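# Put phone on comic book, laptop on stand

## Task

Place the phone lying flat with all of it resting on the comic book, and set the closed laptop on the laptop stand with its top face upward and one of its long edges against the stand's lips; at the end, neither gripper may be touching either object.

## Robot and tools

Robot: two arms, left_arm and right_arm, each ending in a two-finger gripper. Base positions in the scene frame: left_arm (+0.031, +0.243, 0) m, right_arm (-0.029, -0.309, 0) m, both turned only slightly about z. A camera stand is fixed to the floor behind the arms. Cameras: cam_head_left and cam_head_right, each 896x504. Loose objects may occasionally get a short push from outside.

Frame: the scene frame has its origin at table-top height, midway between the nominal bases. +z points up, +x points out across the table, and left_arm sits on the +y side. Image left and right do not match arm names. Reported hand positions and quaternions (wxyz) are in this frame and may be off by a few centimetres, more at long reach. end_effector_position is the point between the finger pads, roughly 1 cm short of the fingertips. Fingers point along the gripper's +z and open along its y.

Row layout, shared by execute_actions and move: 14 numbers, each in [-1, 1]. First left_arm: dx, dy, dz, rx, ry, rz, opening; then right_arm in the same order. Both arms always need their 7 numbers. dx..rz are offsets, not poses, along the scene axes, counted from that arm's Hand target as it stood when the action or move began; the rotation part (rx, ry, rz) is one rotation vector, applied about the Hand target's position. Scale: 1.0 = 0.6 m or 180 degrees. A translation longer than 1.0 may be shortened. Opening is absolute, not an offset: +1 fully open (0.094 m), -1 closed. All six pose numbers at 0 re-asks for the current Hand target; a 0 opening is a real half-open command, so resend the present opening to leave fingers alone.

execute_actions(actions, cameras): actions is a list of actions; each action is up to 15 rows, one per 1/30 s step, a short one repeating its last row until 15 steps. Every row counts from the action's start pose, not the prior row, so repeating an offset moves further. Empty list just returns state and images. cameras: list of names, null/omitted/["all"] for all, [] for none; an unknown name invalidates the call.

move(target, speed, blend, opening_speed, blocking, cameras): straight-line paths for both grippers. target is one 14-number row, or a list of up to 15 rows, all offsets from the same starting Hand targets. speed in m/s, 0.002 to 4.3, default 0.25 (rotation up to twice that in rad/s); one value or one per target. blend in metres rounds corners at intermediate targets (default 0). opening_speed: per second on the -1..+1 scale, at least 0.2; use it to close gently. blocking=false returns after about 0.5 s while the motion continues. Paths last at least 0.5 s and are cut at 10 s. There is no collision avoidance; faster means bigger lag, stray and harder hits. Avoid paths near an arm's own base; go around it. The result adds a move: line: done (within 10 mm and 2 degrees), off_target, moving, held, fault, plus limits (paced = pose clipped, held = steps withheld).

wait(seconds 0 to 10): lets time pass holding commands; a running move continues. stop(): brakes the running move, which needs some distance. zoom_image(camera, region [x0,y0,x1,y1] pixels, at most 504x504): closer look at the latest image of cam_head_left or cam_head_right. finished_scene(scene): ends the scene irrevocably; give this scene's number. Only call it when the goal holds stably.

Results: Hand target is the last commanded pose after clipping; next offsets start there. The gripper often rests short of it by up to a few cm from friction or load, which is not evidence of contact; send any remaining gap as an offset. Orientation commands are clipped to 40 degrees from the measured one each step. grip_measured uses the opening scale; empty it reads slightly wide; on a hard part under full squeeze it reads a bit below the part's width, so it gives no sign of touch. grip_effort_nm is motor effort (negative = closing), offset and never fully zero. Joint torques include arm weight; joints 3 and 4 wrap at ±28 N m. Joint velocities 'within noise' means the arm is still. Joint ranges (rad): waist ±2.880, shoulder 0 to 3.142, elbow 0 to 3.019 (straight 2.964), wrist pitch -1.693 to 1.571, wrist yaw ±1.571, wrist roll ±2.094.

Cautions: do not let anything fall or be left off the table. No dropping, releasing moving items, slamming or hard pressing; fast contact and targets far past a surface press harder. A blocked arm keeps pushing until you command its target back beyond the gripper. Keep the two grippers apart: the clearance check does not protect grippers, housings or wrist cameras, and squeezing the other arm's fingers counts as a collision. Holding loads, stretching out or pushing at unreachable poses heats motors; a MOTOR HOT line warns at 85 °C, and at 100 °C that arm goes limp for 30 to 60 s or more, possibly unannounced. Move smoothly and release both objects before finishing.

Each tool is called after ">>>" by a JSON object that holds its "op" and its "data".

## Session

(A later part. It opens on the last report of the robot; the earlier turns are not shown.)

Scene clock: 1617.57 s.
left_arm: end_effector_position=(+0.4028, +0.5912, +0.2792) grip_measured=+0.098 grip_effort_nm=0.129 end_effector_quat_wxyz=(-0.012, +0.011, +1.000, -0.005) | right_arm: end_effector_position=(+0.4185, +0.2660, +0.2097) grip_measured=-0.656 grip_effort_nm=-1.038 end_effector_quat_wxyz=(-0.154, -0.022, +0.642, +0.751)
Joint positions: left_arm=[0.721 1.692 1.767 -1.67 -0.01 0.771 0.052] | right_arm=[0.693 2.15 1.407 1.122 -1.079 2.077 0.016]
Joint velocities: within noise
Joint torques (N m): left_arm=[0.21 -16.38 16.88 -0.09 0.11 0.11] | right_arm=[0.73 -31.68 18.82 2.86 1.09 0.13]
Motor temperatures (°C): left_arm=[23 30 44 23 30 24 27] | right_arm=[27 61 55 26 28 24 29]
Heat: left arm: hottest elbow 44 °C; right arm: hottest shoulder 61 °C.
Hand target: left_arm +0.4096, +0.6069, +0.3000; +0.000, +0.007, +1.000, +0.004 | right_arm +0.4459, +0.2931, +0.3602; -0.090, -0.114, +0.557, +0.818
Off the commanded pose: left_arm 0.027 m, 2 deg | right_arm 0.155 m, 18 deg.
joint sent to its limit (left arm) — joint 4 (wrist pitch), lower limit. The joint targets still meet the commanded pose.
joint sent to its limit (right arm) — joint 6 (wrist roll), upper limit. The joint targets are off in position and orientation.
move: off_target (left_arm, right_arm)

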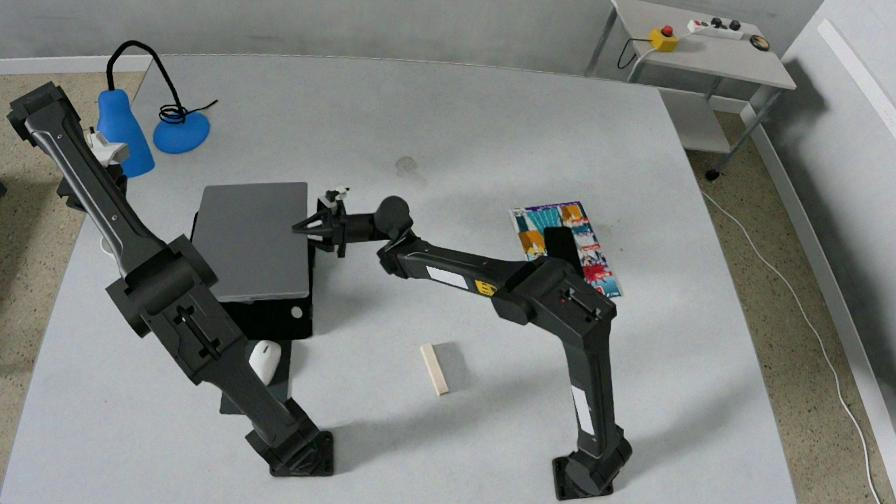

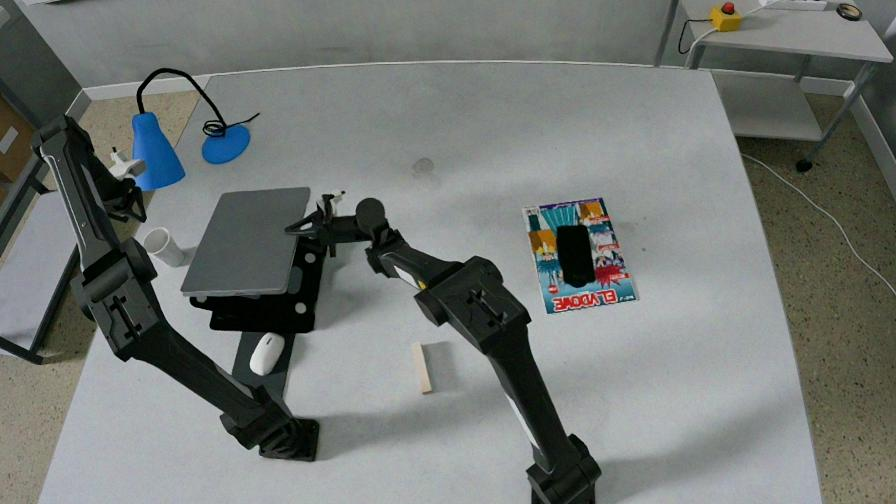

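>>> {"op": "move", "data": {"target": [[0.0,0,0,0,0,0,0.1,0.01,0.05,-0.06,0,0,0.0,-0.95],[0.0,0,0,0,0,0,0.1,0.01,0.055,-0.15,0,0,0.0,-0.95]], "speed": 0.08}}

>>> {"op": "zoom_image", "data": {"camera": "cam_head_right", "region": [150, 150, 390, 350]}}

>>> {"op": "zoom_image", "data": {"camera": "cam_head_left", "region": [150, 150, 390, 350]}}

Scene clock: 1625.03 s.
left_arm: end_effector_position=(+0.4028, +0.5912, +0.2792) grip_measured=+0.098 grip_effort_nm=0.129 end_effector_quat_wxyz=(-0.012, +0.011, +1.000, -0.005) | right_arm: end_effector_position=(+0.4415, +0.2934, +0.1562) grip_measured=-0.656 grip_effort_nm=-1.038 end_effector_quat_wxyz=(-0.129, -0.039, +0.627, +0.767)
Joint positions: left_arm=[0.721 1.692 1.767 -1.67 -0.01 0.771 0.052] | right_arm=[0.705 2.332 1.55 1.214 -1.047 2.056 0.016]
Joint velocities: within noise
Joint torques (N m): left_arm=[-1.38 -16.97 16.81 -0.42 0.11 0.13] | right_arm=[2.08 -31.21 16.36 3.19 0.95 0.31]
Motor temperatures (°C): left_arm=[23 30 46 23 30 24 27] | right_arm=[27 61 59 26 28 24 29]
Heat: left arm: hottest elbow 46 °C; right arm: hottest shoulder 61 °C.
Hand target: left_arm +0.4096, +0.6069, +0.3000; +0.000, +0.007, +1.000, +0.004 | right_arm +0.4521, +0.3260, +0.2701; -0.090, -0.113, +0.557, +0.818
Off the commanded pose: left_arm 0.027 m, 2 deg | right_arm 0.119 m, 14 deg.
joint sent to its limit (left arm) — joint 4 (wrist pitch), lower limit. The joint targets still meet the commanded pose.
joint sent to its limit (right arm) — joint 6 (wrist roll), upper limit. The joint targets are off in position, not in orientation.
move: off_target (left_arm, right_arm)

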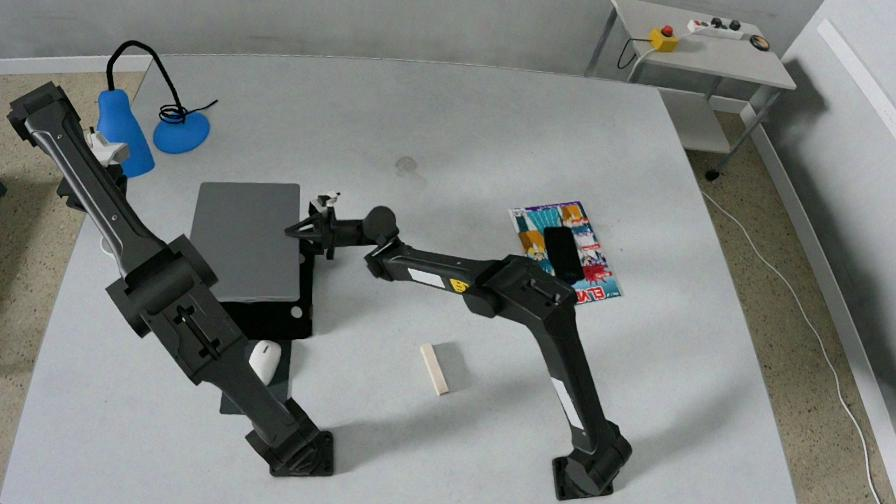

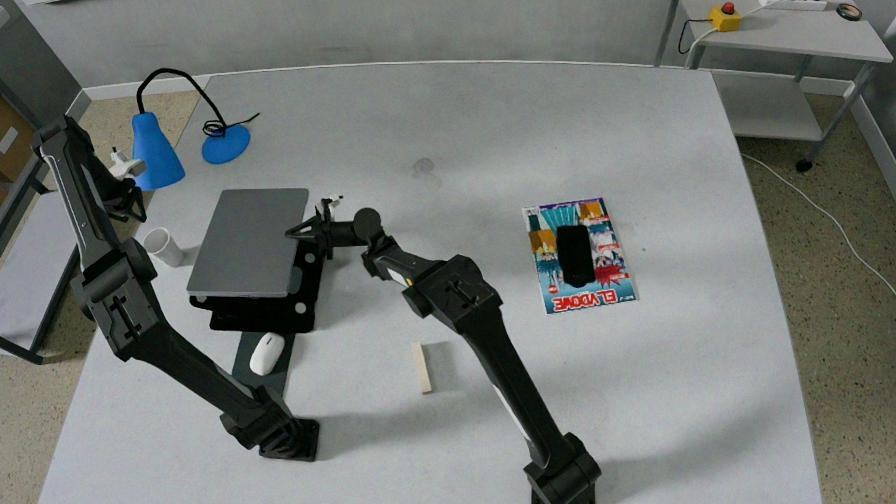

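Scaled by 2.100.

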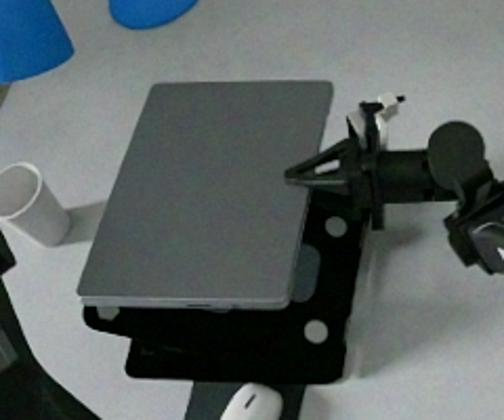

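Scaled by 2.100.

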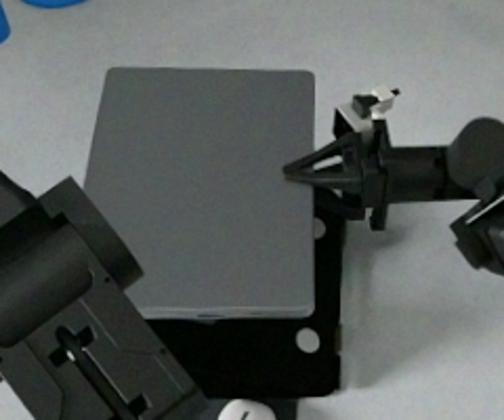

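>>> {"op": "move", "data": {"target": [[0.0,0,0,0,0,0,0.1,-0.03,0.0,-0.05,0,0,0.01,-0.95],[0.0,0,0,0,0,0,0.1,-0.035,0.0,-0.12,0,0,0.01,-0.95]], "speed": 0.07}}

>>> {"op": "zoom_image", "data": {"camera": "cam_head_right", "region": [150, 150, 390, 350]}}

>>> {"op": "zoom_image", "data": {"camera": "cam_head_left", "region": [150, 150, 390, 350]}}

Scene clock: 1631.37 s.
left_arm: end_effector_position=(+0.4028, +0.5912, +0.2792) grip_measured=+0.098 grip_effort_nm=0.129 end_effector_quat_wxyz=(-0.012, +0.011, +1.000, -0.005) | right_arm: end_effector_position=(+0.4379, +0.2937, +0.1283) grip_measured=-0.659 grip_effort_nm=-1.038 end_effector_quat_wxyz=(-0.096, -0.074, +0.608, +0.785)
Joint positions: left_arm=[0.721 1.692 1.767 -1.67 -0.01 0.771 0.052] | right_arm=[0.709 2.416 1.582 1.352 -1.041 2.029 0.016]
Joint velocities: within noise
Joint torques (N m): left_arm=[-0.15 -16.15 16.9 -0.16 0.11 0.06] | right_arm=[3.02 -28.81 13.39 2.47 0.42 0.58]
Motor temperatures (°C): left_arm=[23 30 47 23 30 24 27] | right_arm=[27 59 59 26 28 24 29]
Heat: left arm: hottest elbow 47 °C; right arm: hottest shoulder 59 °C.
Hand target: left_arm +0.4096, +0.6069, +0.3000; +0.000, +0.007, +1.000, +0.004 | right_arm +0.4310, +0.3260, +0.1983; -0.103, -0.122, +0.555, +0.816
Off the commanded pose: left_arm 0.027 m, 2 deg | right_arm 0.077 m, 9 deg.
joint sent to its limit (left arm) — joint 4 (wrist pitch), lower limit. The joint targets still meet the commanded pose.
joint sent to its limit (right arm) — joint 6 (wrist roll), upper limit. The joint targets are off in position, not in orientation.
move: off_target (left_arm, right_arm)

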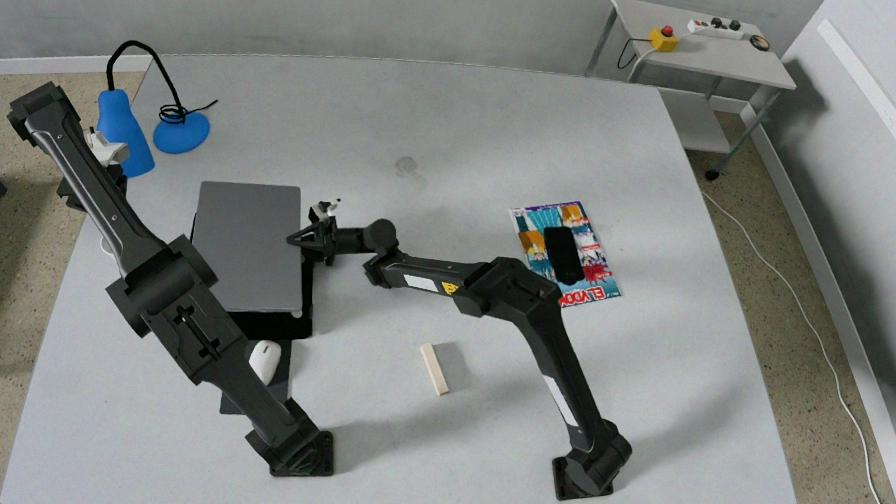

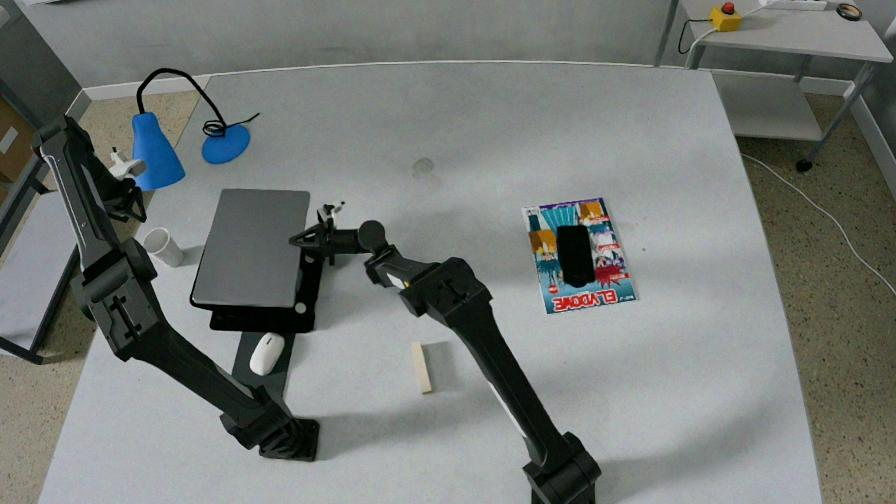

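Scaled by 2.100.

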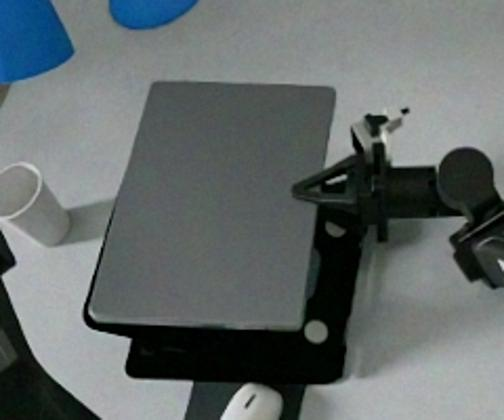

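Scaled by 2.100.

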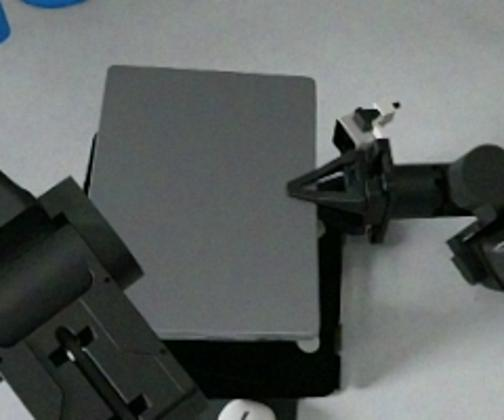

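>>> {"op": "move", "data": {"target": [0.0,0,0,0,0,0,0.1,0.0,0.01,-0.1,0.02,0,0,-0.95], "speed": 0.06}}

>>> {"op": "zoom_image", "data": {"camera": "cam_head_right", "region": [150, 150, 390, 350]}}

>>> {"op": "zoom_image", "data": {"camera": "cam_head_left", "region": [150, 150, 390, 350]}}

Scene clock: 1637.60 s.
left_arm: end_effector_position=(+0.4028, +0.5912, +0.2792) grip_measured=+0.098 grip_effort_nm=0.129 end_effector_quat_wxyz=(-0.012, +0.011, +1.000, -0.005) | right_arm: end_effector_position=(+0.4389, +0.3067, +0.1290) grip_measured=-0.658 grip_effort_nm=-1.033 end_effector_quat_wxyz=(-0.097, -0.091, +0.589, +0.797)
Joint positions: left_arm=[0.721 1.692 1.767 -1.67 -0.01 0.771 0.052] | right_arm=[0.722 2.471 1.664 1.412 -1.037 2.074 0.016]
Joint velocities: within noise
Joint torques (N m): left_arm=[-0.38 -16.5 16.73 -0.09 0.11 0.1] | right_arm=[3.02 -22.53 13.23 3.82 1.7 0.1]
Motor temperatures (°C): left_arm=[23 30 48 23 29 24 27] | right_arm=[27 57 58 26 27 24 29]
Heat: left arm: hottest elbow 48 °C; right arm: hottest elbow 58 °C.
Hand target: left_arm +0.4096, +0.6069, +0.3000; +0.000, +0.007, +1.000, +0.004 | right_arm +0.4309, +0.3321, +0.1380; -0.099, -0.125, +0.530, +0.833
Off the commanded pose: left_arm 0.027 m, 2 deg | right_arm 0.028 m, 9 deg.
joint sent to its limit (left arm) — joint 4 (wrist pitch), lower limit. The joint targets still meet the commanded pose.
joint sent to its limit (right arm) — joint 6 (wrist roll), upper limit. The joint targets are off in position and orientation.
move: off_target (left_arm, right_arm)

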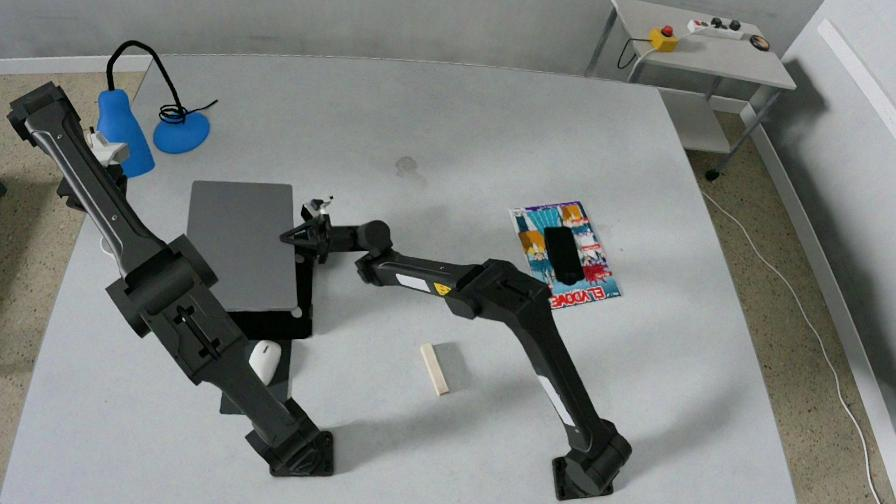

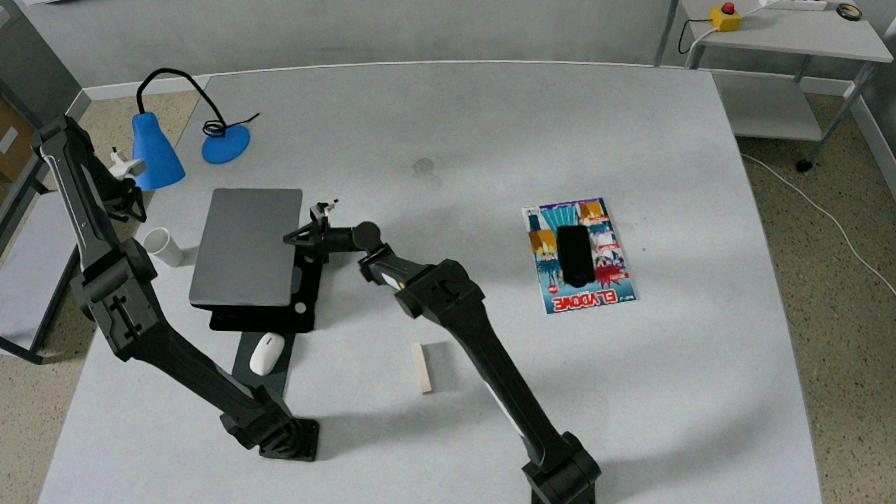

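Scaled by 2.100.

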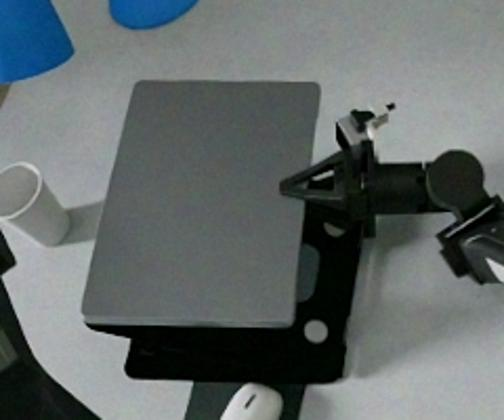

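Scaled by 2.100.

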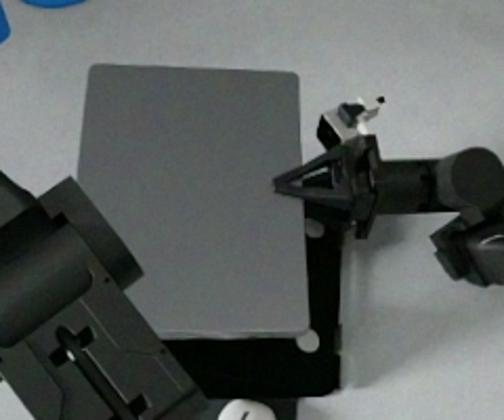

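>>> {"op": "move", "data": {"target": [[0.0,0,0,0,0,0,0.1,-0.02,0.0,0.16,0,0,0,-0.95],[0.0,0,0,0,0,0,0.1,-0.03,-0.045,0.16,-0.02,0,0,-0.95],[0.0,0,0,0,0,0,0.1,-0.03,-0.045,0.03,-0.05,0,0,-0.95]], "speed": 0.06}}

>>> {"op": "zoom_image", "data": {"camera": "cam_head_right", "region": [150, 150, 390, 350]}}

>>> {"op": "zoom_image", "data": {"camera": "cam_head_left", "region": [150, 150, 390, 350]}}

Scene clock: 1654.10 s.
left_arm: end_effector_position=(+0.4028, +0.5912, +0.2792) grip_measured=+0.098 grip_effort_nm=0.129 end_effector_quat_wxyz=(-0.012, +0.011, +1.000, -0.005) | right_arm: end_effector_position=(+0.4182, +0.3003, +0.1275) grip_measured=-0.658 grip_effort_nm=-1.033 end_effector_quat_wxyz=(-0.097, -0.112, +0.606, +0.781)
Joint positions: left_arm=[0.721 1.692 1.767 -1.67 -0.01 0.771 0.052] | right_arm=[0.729 2.415 1.579 1.371 -1.082 1.995 0.016]
Joint velocities: within noise
Joint torques (N m): left_arm=[0.09 -16.5 16.91 -0.21 0.11 0.16] | right_arm=[1.26 -28.69 7.42 1.89 0.23 0.68]
Motor temperatures (°C): left_arm=[23 31 49 23 29 24 27] | right_arm=[27 55 59 26 29 24 29]
Heat: left arm: hottest elbow 49 °C; right arm: hottest elbow 59 °C.
Hand target: left_arm +0.4096, +0.6069, +0.3000; +0.000, +0.007, +1.000, +0.004 | right_arm +0.4130, +0.3050, +0.1563; -0.109, -0.117, +0.593, +0.789
Off the commanded pose: left_arm 0.027 m, 2 deg | right_arm 0.029 m, 2 deg.
joint sent to its limit (left arm) — joint 4 (wrist pitch), lower limit. The joint targets still meet the commanded pose.
move: off_target (left_arm, right_arm)

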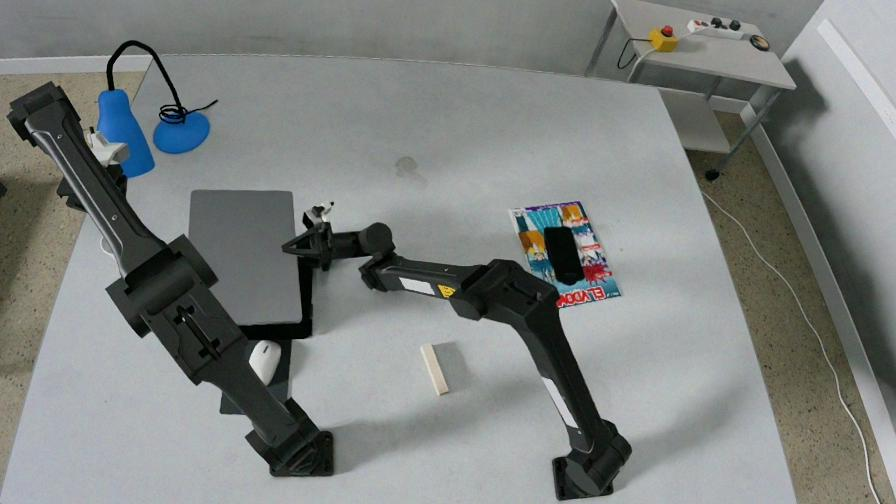

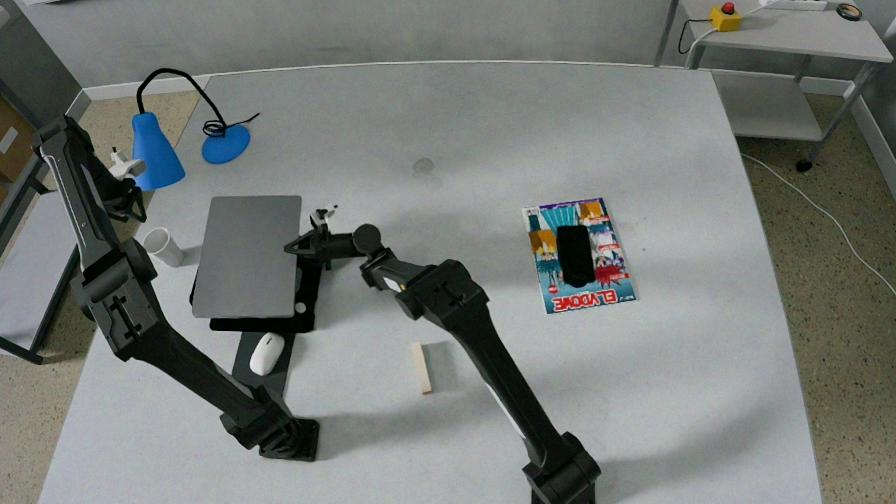

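Scaled by 2.100.

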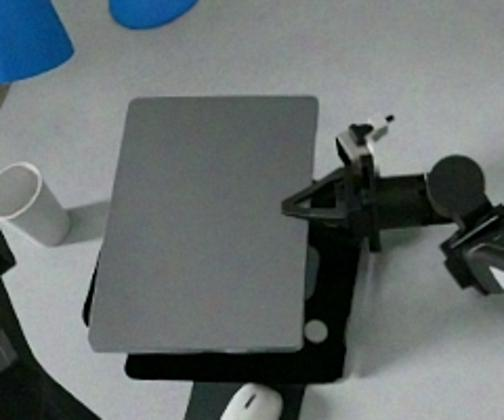

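Scaled by 2.100.

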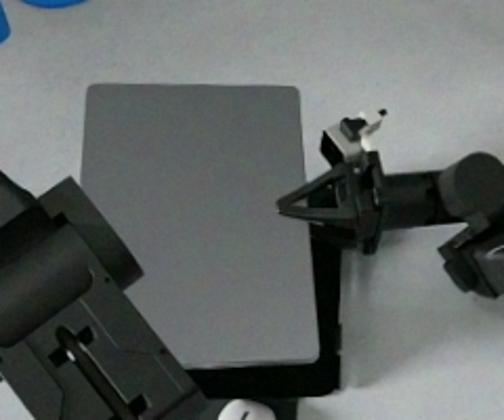

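>>> {"op": "move", "data": {"target": [[0.0,0,0,0,0,0,0.1,0.03,0.0,0.1,0,0,-0.02,-0.95],[0.0,0,0,0,0,0,0.1,0.03,-0.02,0.1,0,0,-0.05,-0.95]], "speed": 0.06}}

>>> {"op": "zoom_image", "data": {"camera": "cam_head_right", "region": [150, 150, 390, 350]}}

>>> {"op": "zoom_image", "data": {"camera": "cam_head_left", "region": [150, 150, 390, 350]}}

Scene clock: 1663.10 s.
left_arm: end_effector_position=(+0.4028, +0.5912, +0.2792) grip_measured=+0.098 grip_effort_nm=0.129 end_effector_quat_wxyz=(-0.012, +0.011, +1.000, -0.005) | right_arm: end_effector_position=(+0.4253, +0.2930, +0.1315) grip_measured=-0.660 grip_effort_nm=-1.043 end_effector_quat_wxyz=(-0.063, -0.057, +0.631, +0.772)
Joint positions: left_arm=[0.721 1.692 1.767 -1.67 -0.01 0.771 0.052] | right_arm=[0.728 2.325 1.466 1.222 -0.978 1.868 0.016]
Joint velocities: within noise
Joint torques (N m): left_arm=[-0.44 -16.5 16.94 -0.18 0.17 0.11] | right_arm=[0.38 -33.9 7.87 1.42 0.74 0.58]
Motor temperatures (°C): left_arm=[23 31 50 23 29 24 27] | right_arm=[26 56 56 26 28 24 29]
Heat: left arm: hottest elbow 50 °C; right arm: hottest shoulder 56 °C.
Hand target: left_arm +0.4096, +0.6069, +0.3000; +0.000, +0.007, +1.000, +0.004 | right_arm +0.4309, +0.2930, +0.2162; -0.047, -0.070, +0.601, +0.795
Off the commanded pose: left_arm 0.027 m, 2 deg | right_arm 0.085 m, 5 deg.
joint sent to its limit (left arm) — joint 4 (wrist pitch), lower limit. The joint targets still meet the commanded pose.
move: off_target (left_arm, right_arm)

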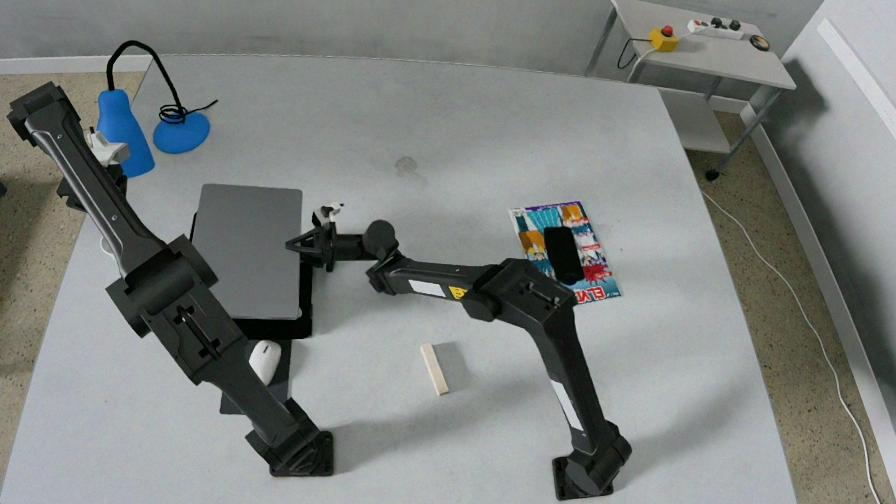

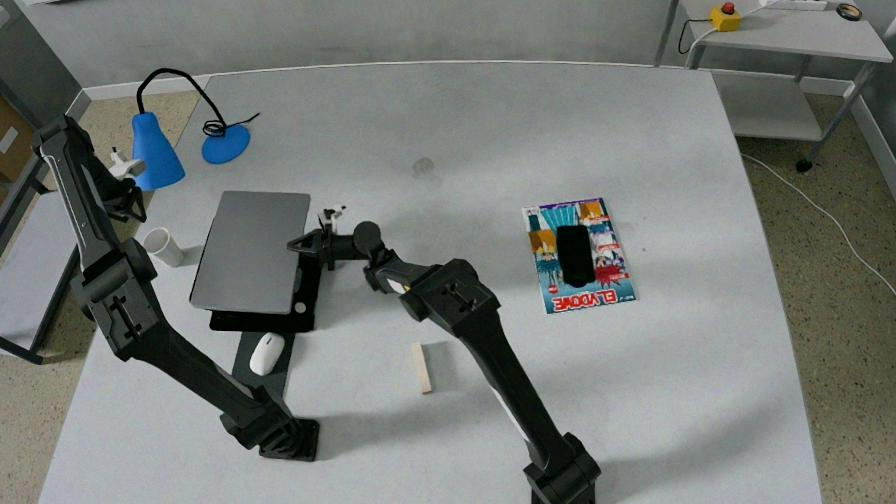

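Scaled by 2.100.

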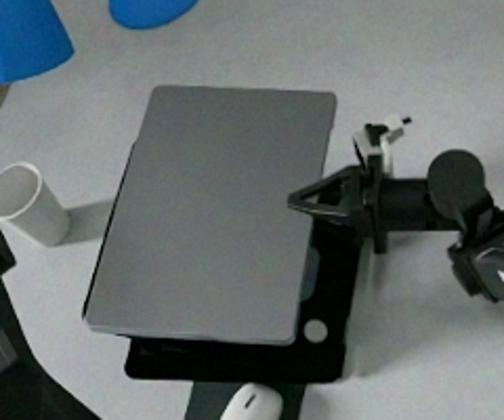

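Scaled by 2.100.

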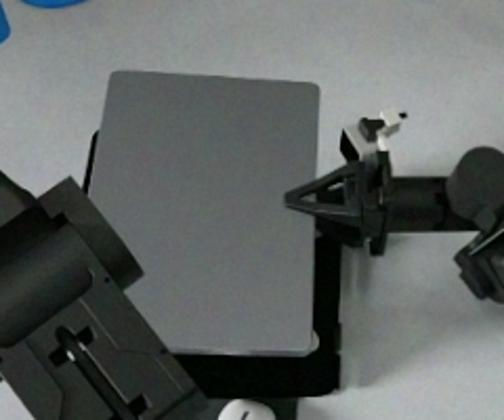

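>>> {"op": "move", "data": {"target": [[0.0,0,0,0,0,0,0.1,0.01,-0.03,0.03,0,0,-0.02,-0.95],[0.0,0,0,0,0,0,0.1,0.01,-0.03,-0.1,-0.05,0,-0.02,-0.95]], "speed": 0.06}}

>>> {"op": "zoom_image", "data": {"camera": "cam_head_right", "region": [150, 150, 390, 350]}}

>>> {"op": "zoom_image", "data": {"camera": "cam_head_left", "region": [150, 150, 390, 350]}}

Scene clock: 1669.67 s.
left_arm: end_effector_position=(+0.4028, +0.5912, +0.2792) grip_measured=+0.098 grip_effort_nm=0.134 end_effector_quat_wxyz=(-0.012, +0.011, +1.000, -0.005) | right_arm: end_effector_position=(+0.4293, +0.2790, +0.1285) grip_measured=-0.662 grip_effort_nm=-1.043 end_effector_quat_wxyz=(-0.037, -0.049, +0.668, +0.741)
Joint positions: left_arm=[0.721 1.692 1.767 -1.67 -0.01 0.771 0.052] | right_arm=[0.711 2.241 1.39 1.032 -0.97 1.699 0.016]
Joint velocities: within noise
Joint torques (N m): left_arm=[-0.32 -16.67 16.95 -0.2 0.12 0.06] | right_arm=[-0.21 -28.28 6.63 0.57 0.33 0.14]
Motor temperatures (°C): left_arm=[23 31 50 23 29 24 27] | right_arm=[26 57 54 26 28 24 30]
Heat: left arm: hottest elbow 50 °C; right arm: hottest shoulder 57 °C.
Hand target: left_arm +0.4096, +0.6069, +0.3000; +0.000, +0.007, +1.000, +0.004 | right_arm +0.4370, +0.2750, +0.1563; -0.027, -0.048, +0.663, +0.747
Off the commanded pose: left_arm 0.027 m, 2 deg | right_arm 0.029 m, 1 deg.
joint sent to its limit (left arm) — joint 4 (wrist pitch), lower limit. The joint targets still meet the commanded pose.
move: off_target (left_arm, right_arm)

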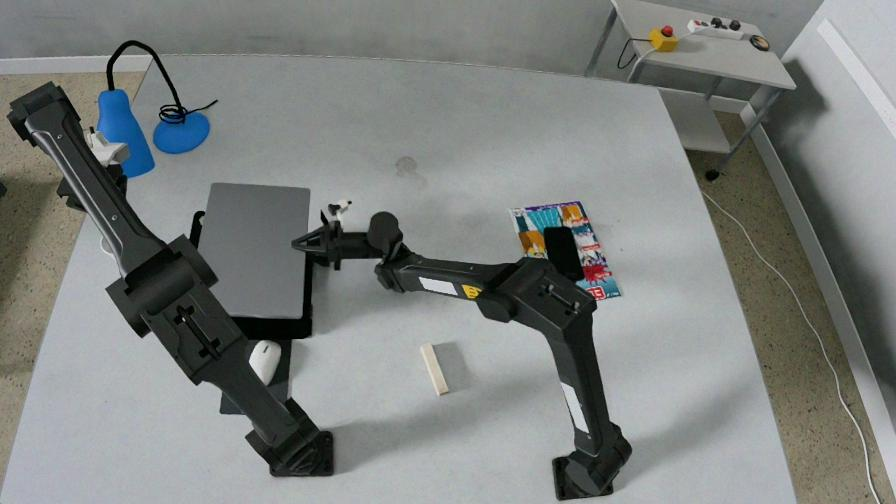

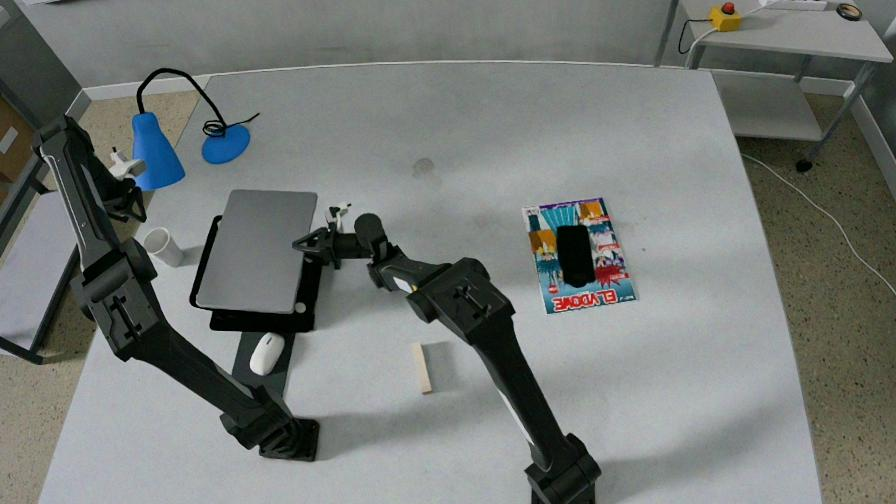

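Scaled by 2.100.

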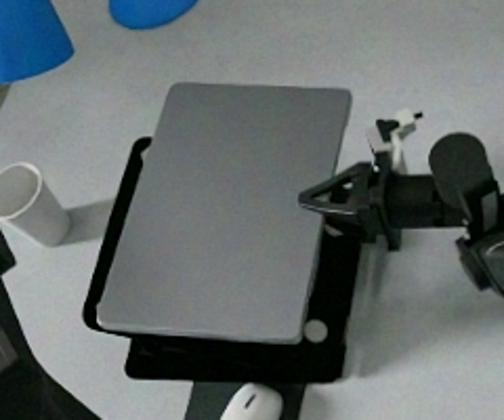

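Scaled by 2.100.

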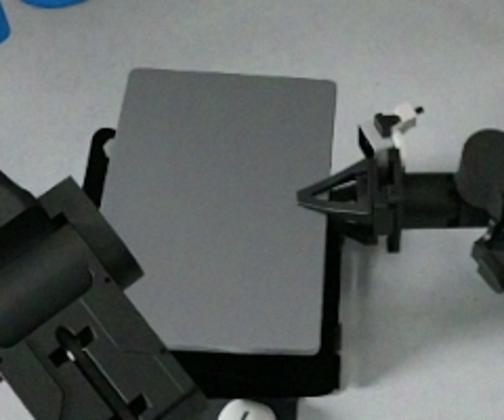

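>>> {"op": "move", "data": {"target": [0.0,0,0,0,0,0,0.1,0.0,0,-0.03,0,0,0,-0.35], "speed": 0.06, "opening_speed": 0.3}}

>>> {"op": "zoom_image", "data": {"camera": "cam_head_right", "region": [150, 150, 390, 350]}}

Scene clock: 1674.97 s.
left_arm: end_effector_position=(+0.4028, +0.5912, +0.2792) grip_measured=+0.098 grip_effort_nm=0.129 end_effector_quat_wxyz=(-0.012, +0.011, +1.000, -0.005) | right_arm: end_effector_position=(+0.4298, +0.2699, +0.0929) grip_measured=-0.351 grip_effort_nm=0.002 end_effector_quat_wxyz=(-0.050, -0.026, +0.683, +0.728)
Joint positions: left_arm=[0.721 1.692 1.767 -1.67 -0.01 0.771 0.052] | right_arm=[0.701 2.275 1.365 1.025 -0.968 1.697 0.03]
Joint velocities: within noise
Joint torques (N m): left_arm=[-0.67 -16.67 16.85 -0.03 0.14 0.12] | right_arm=[0.5 -27.99 7.83 2.1 0.21 0.14]
Motor temperatures (°C): left_arm=[23 31 50 23 29 24 27] | right_arm=[26 57 53 26 27 24 29]
Heat: left arm: hottest elbow 50 °C; right arm: hottest shoulder 57 °C.
Hand target: left_arm +0.4096, +0.6069, +0.3000; +0.000, +0.007, +1.000, +0.004 | right_arm +0.4370, +0.2749, +0.1382; -0.027, -0.048, +0.663, +0.746
Off the commanded pose: left_arm 0.027 m, 2 deg | right_arm 0.046 m, 5 deg.
joint sent to its limit (left arm) — joint 4 (wrist pitch), lower limit. The joint targets still meet the commanded pose.
move: off_target (left_arm, right_arm)

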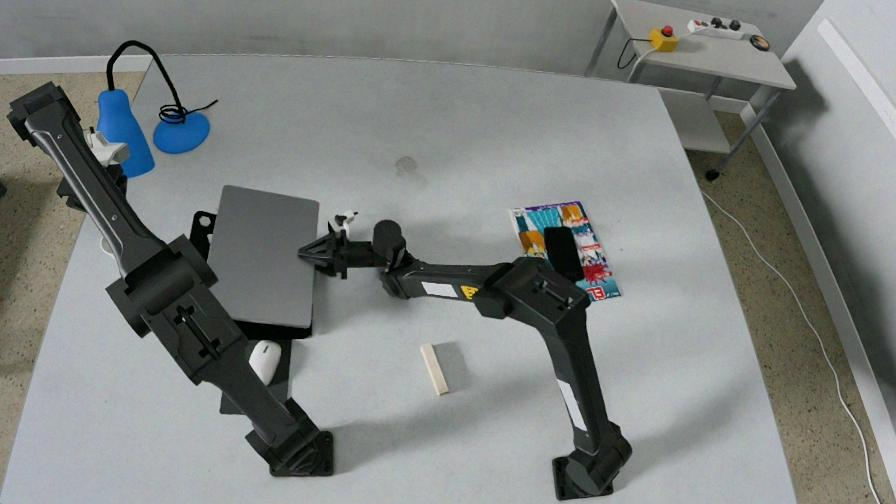

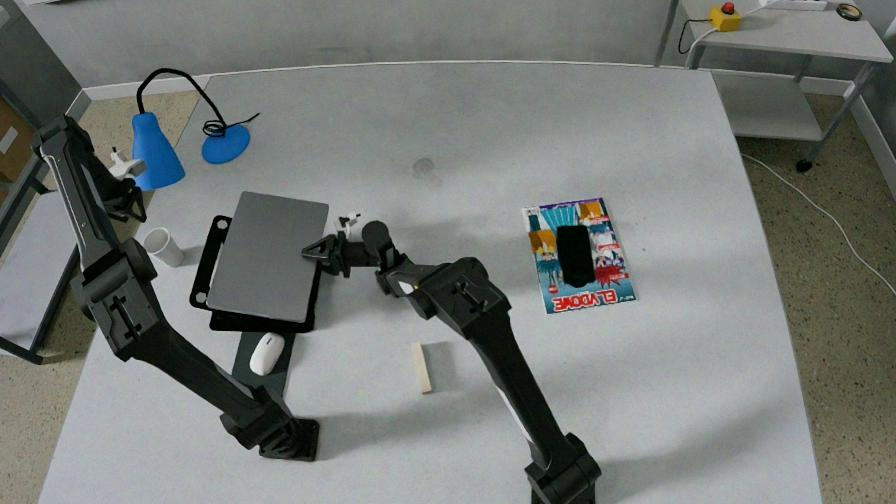

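Scaled by 2.100.

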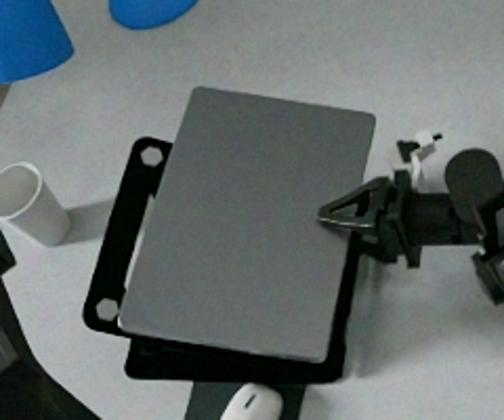

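>>> {"op": "move", "data": {"target": [0.0,0,0,0,0,0,0.1,0.0,0,-0.05,-0.03,0,0,-0.35], "speed": 0.05}}

>>> {"op": "zoom_image", "data": {"camera": "cam_head_right", "region": [150, 150, 390, 350]}}

>>> {"op": "zoom_image", "data": {"camera": "cam_head_left", "region": [150, 150, 390, 350]}}

Scene clock: 1680.50 s.
left_arm: end_effector_position=(+0.4028, +0.5912, +0.2792) grip_measured=+0.098 grip_effort_nm=0.129 end_effector_quat_wxyz=(-0.012, +0.011, +1.000, -0.005) | right_arm: end_effector_position=(+0.4299, +0.2705, +0.0665) grip_measured=-0.350 grip_effort_nm=-0.002 end_effector_quat_wxyz=(-0.050, -0.025, +0.714, +0.698)
Joint positions: left_arm=[0.721 1.692 1.767 -1.67 -0.01 0.771 0.052] | right_arm=[0.701 2.275 1.365 0.872 -0.971 1.576 0.031]
Joint velocities: within noise
Joint torques (N m): left_arm=[-0.56 -16.44 17.11 -0.29 0.14 0.08] | right_arm=[0.44 -28.34 7.5 2 -0.08 0.09]
Motor temperatures (°C): left_arm=[23 31 51 23 29 24 27] | right_arm=[26 55 52 26 27 24 29]
Heat: left arm: hottest elbow 51 °C; right arm: hottest shoulder 55 °C.
Hand target: left_arm +0.4096, +0.6069, +0.3000; +0.000, +0.007, +1.000, +0.004 | right_arm +0.4370, +0.2750, +0.1082; -0.029, -0.046, +0.698, +0.714
Off the commanded pose: left_arm 0.027 m, 2 deg | right_arm 0.043 m, 4 deg.
joint sent to its limit (left arm) — joint 4 (wrist pitch), lower limit. The joint targets still meet the commanded pose.
move: off_target (left_arm, right_arm)

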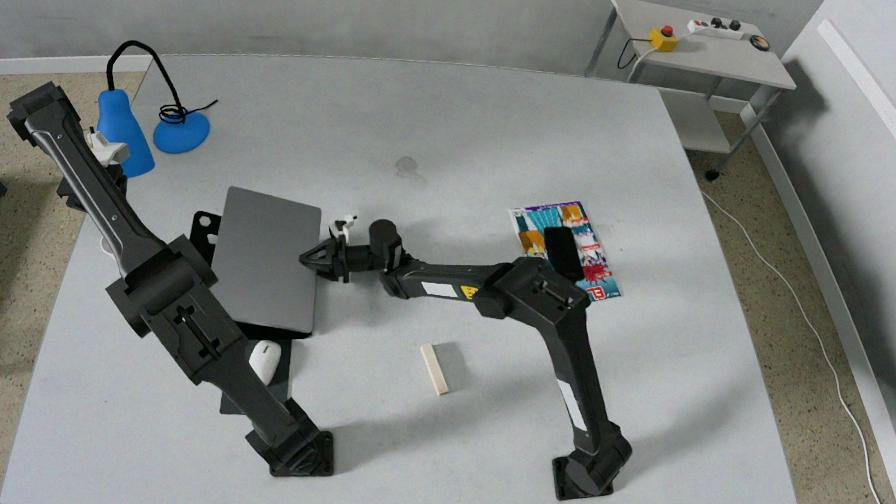

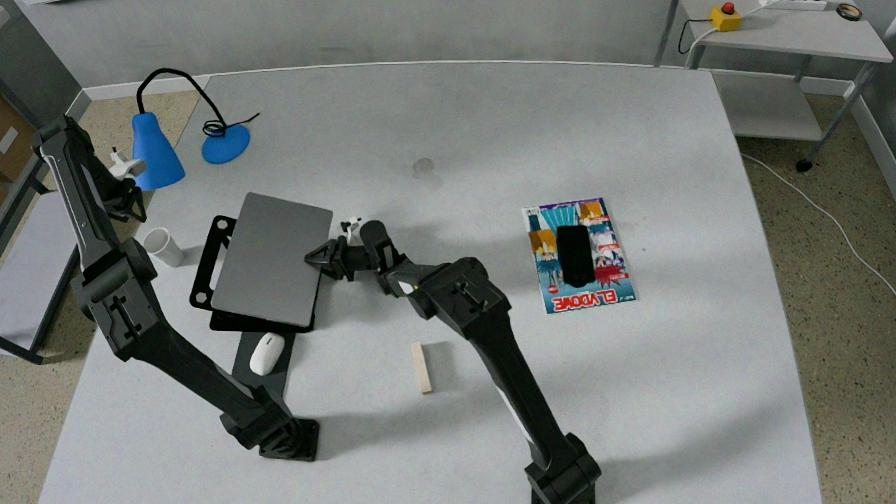

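Scaled by 2.100.

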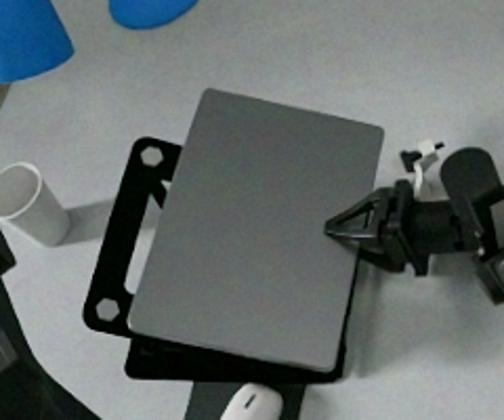

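Scaled by 2.100.

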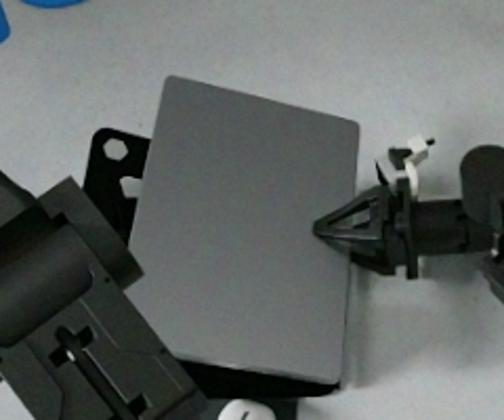

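>>> {"op": "move", "data": {"target": [[0.0,0,0,0,0,0,0.1,0.0,0,0.0,0,0,0,-0.95],[0.0,0,0,0,0,0,0.1,0.0,0,0.06,0.02,0,0,-0.95],[0.0,0,0,0,0,0,0.1,-0.015,0.05,0.07,0.02,0,0,-0.95]], "speed": 0.06, "opening_speed": 0.8}}

>>> {"op": "zoom_image", "data": {"camera": "cam_head_right", "region": [150, 150, 390, 350]}}

>>> {"op": "zoom_image", "data": {"camera": "cam_head_left", "region": [150, 150, 390, 350]}}

Scene clock: 1687.97 s.
left_arm: end_effector_position=(+0.4028, +0.5912, +0.2792) grip_measured=+0.098 grip_effort_nm=0.129 end_effector_quat_wxyz=(-0.012, +0.011, +1.000, -0.005) | right_arm: end_effector_position=(+0.4326, +0.2741, +0.0813) grip_measured=-0.557 grip_effort_nm=-1.033 end_effector_quat_wxyz=(-0.034, -0.022, +0.701, +0.712)
Joint positions: left_arm=[0.721 1.692 1.767 -1.67 -0.01 0.771 0.052] | right_arm=[0.707 2.27 1.365 0.935 -0.937 1.611 0.021]
Joint velocities: within noise
Joint torques (N m): left_arm=[-0.91 -17.08 16.95 -0.2 0.1 0.06] | right_arm=[3.02 -30.21 10.02 1.28 0.36 0.49]
Motor temperatures (°C): left_arm=[23 31 51 23 29 24 27] | right_arm=[26 54 50 26 27 24 29]
Heat: left arm: hottest elbow 51 °C; right arm: hottest shoulder 54 °C.
Hand target: left_arm +0.4096, +0.6069, +0.3000; +0.000, +0.007, +1.000, +0.004 | right_arm +0.4280, +0.3050, +0.1503; -0.028, -0.047, +0.675, +0.736
Off the commanded pose: left_arm 0.027 m, 2 deg | right_arm 0.076 m, 5 deg.
joint sent to its limit (left arm) — joint 4 (wrist pitch), lower limit. The joint targets still meet the commanded pose.
move: off_target (left_arm, right_arm)

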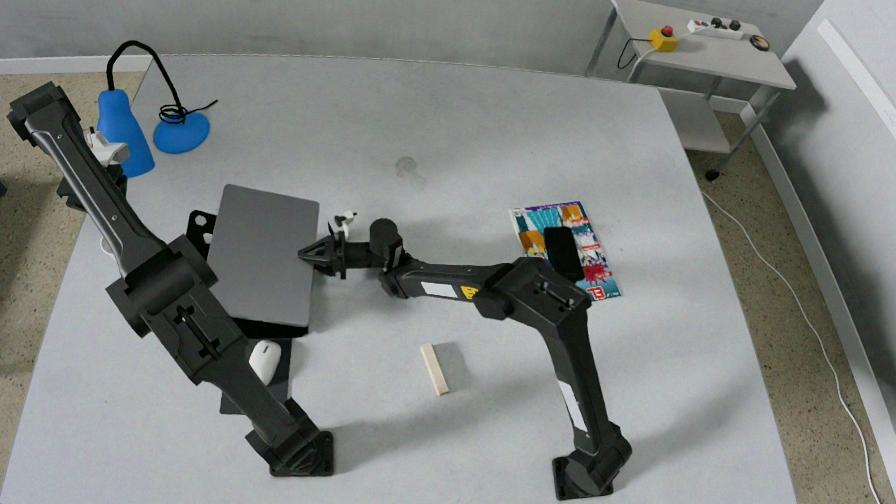

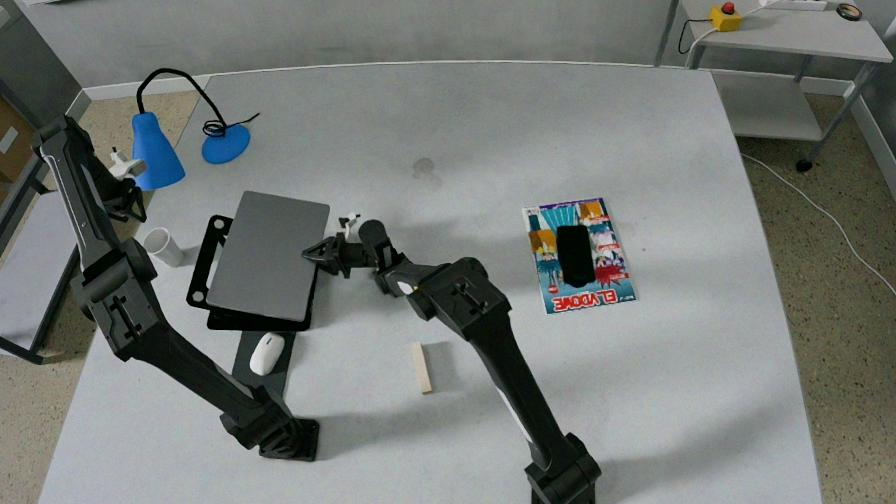

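Scaled by 2.100.

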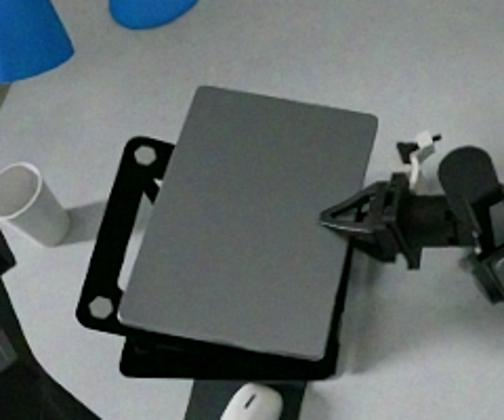

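Scaled by 2.100.

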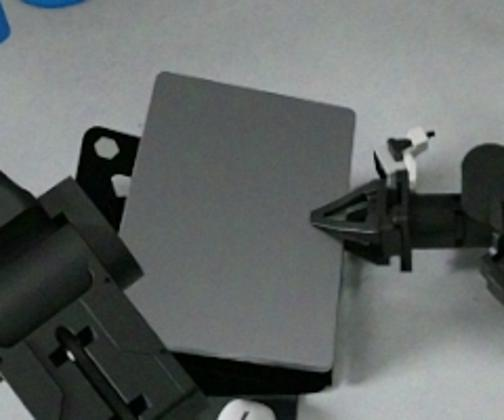

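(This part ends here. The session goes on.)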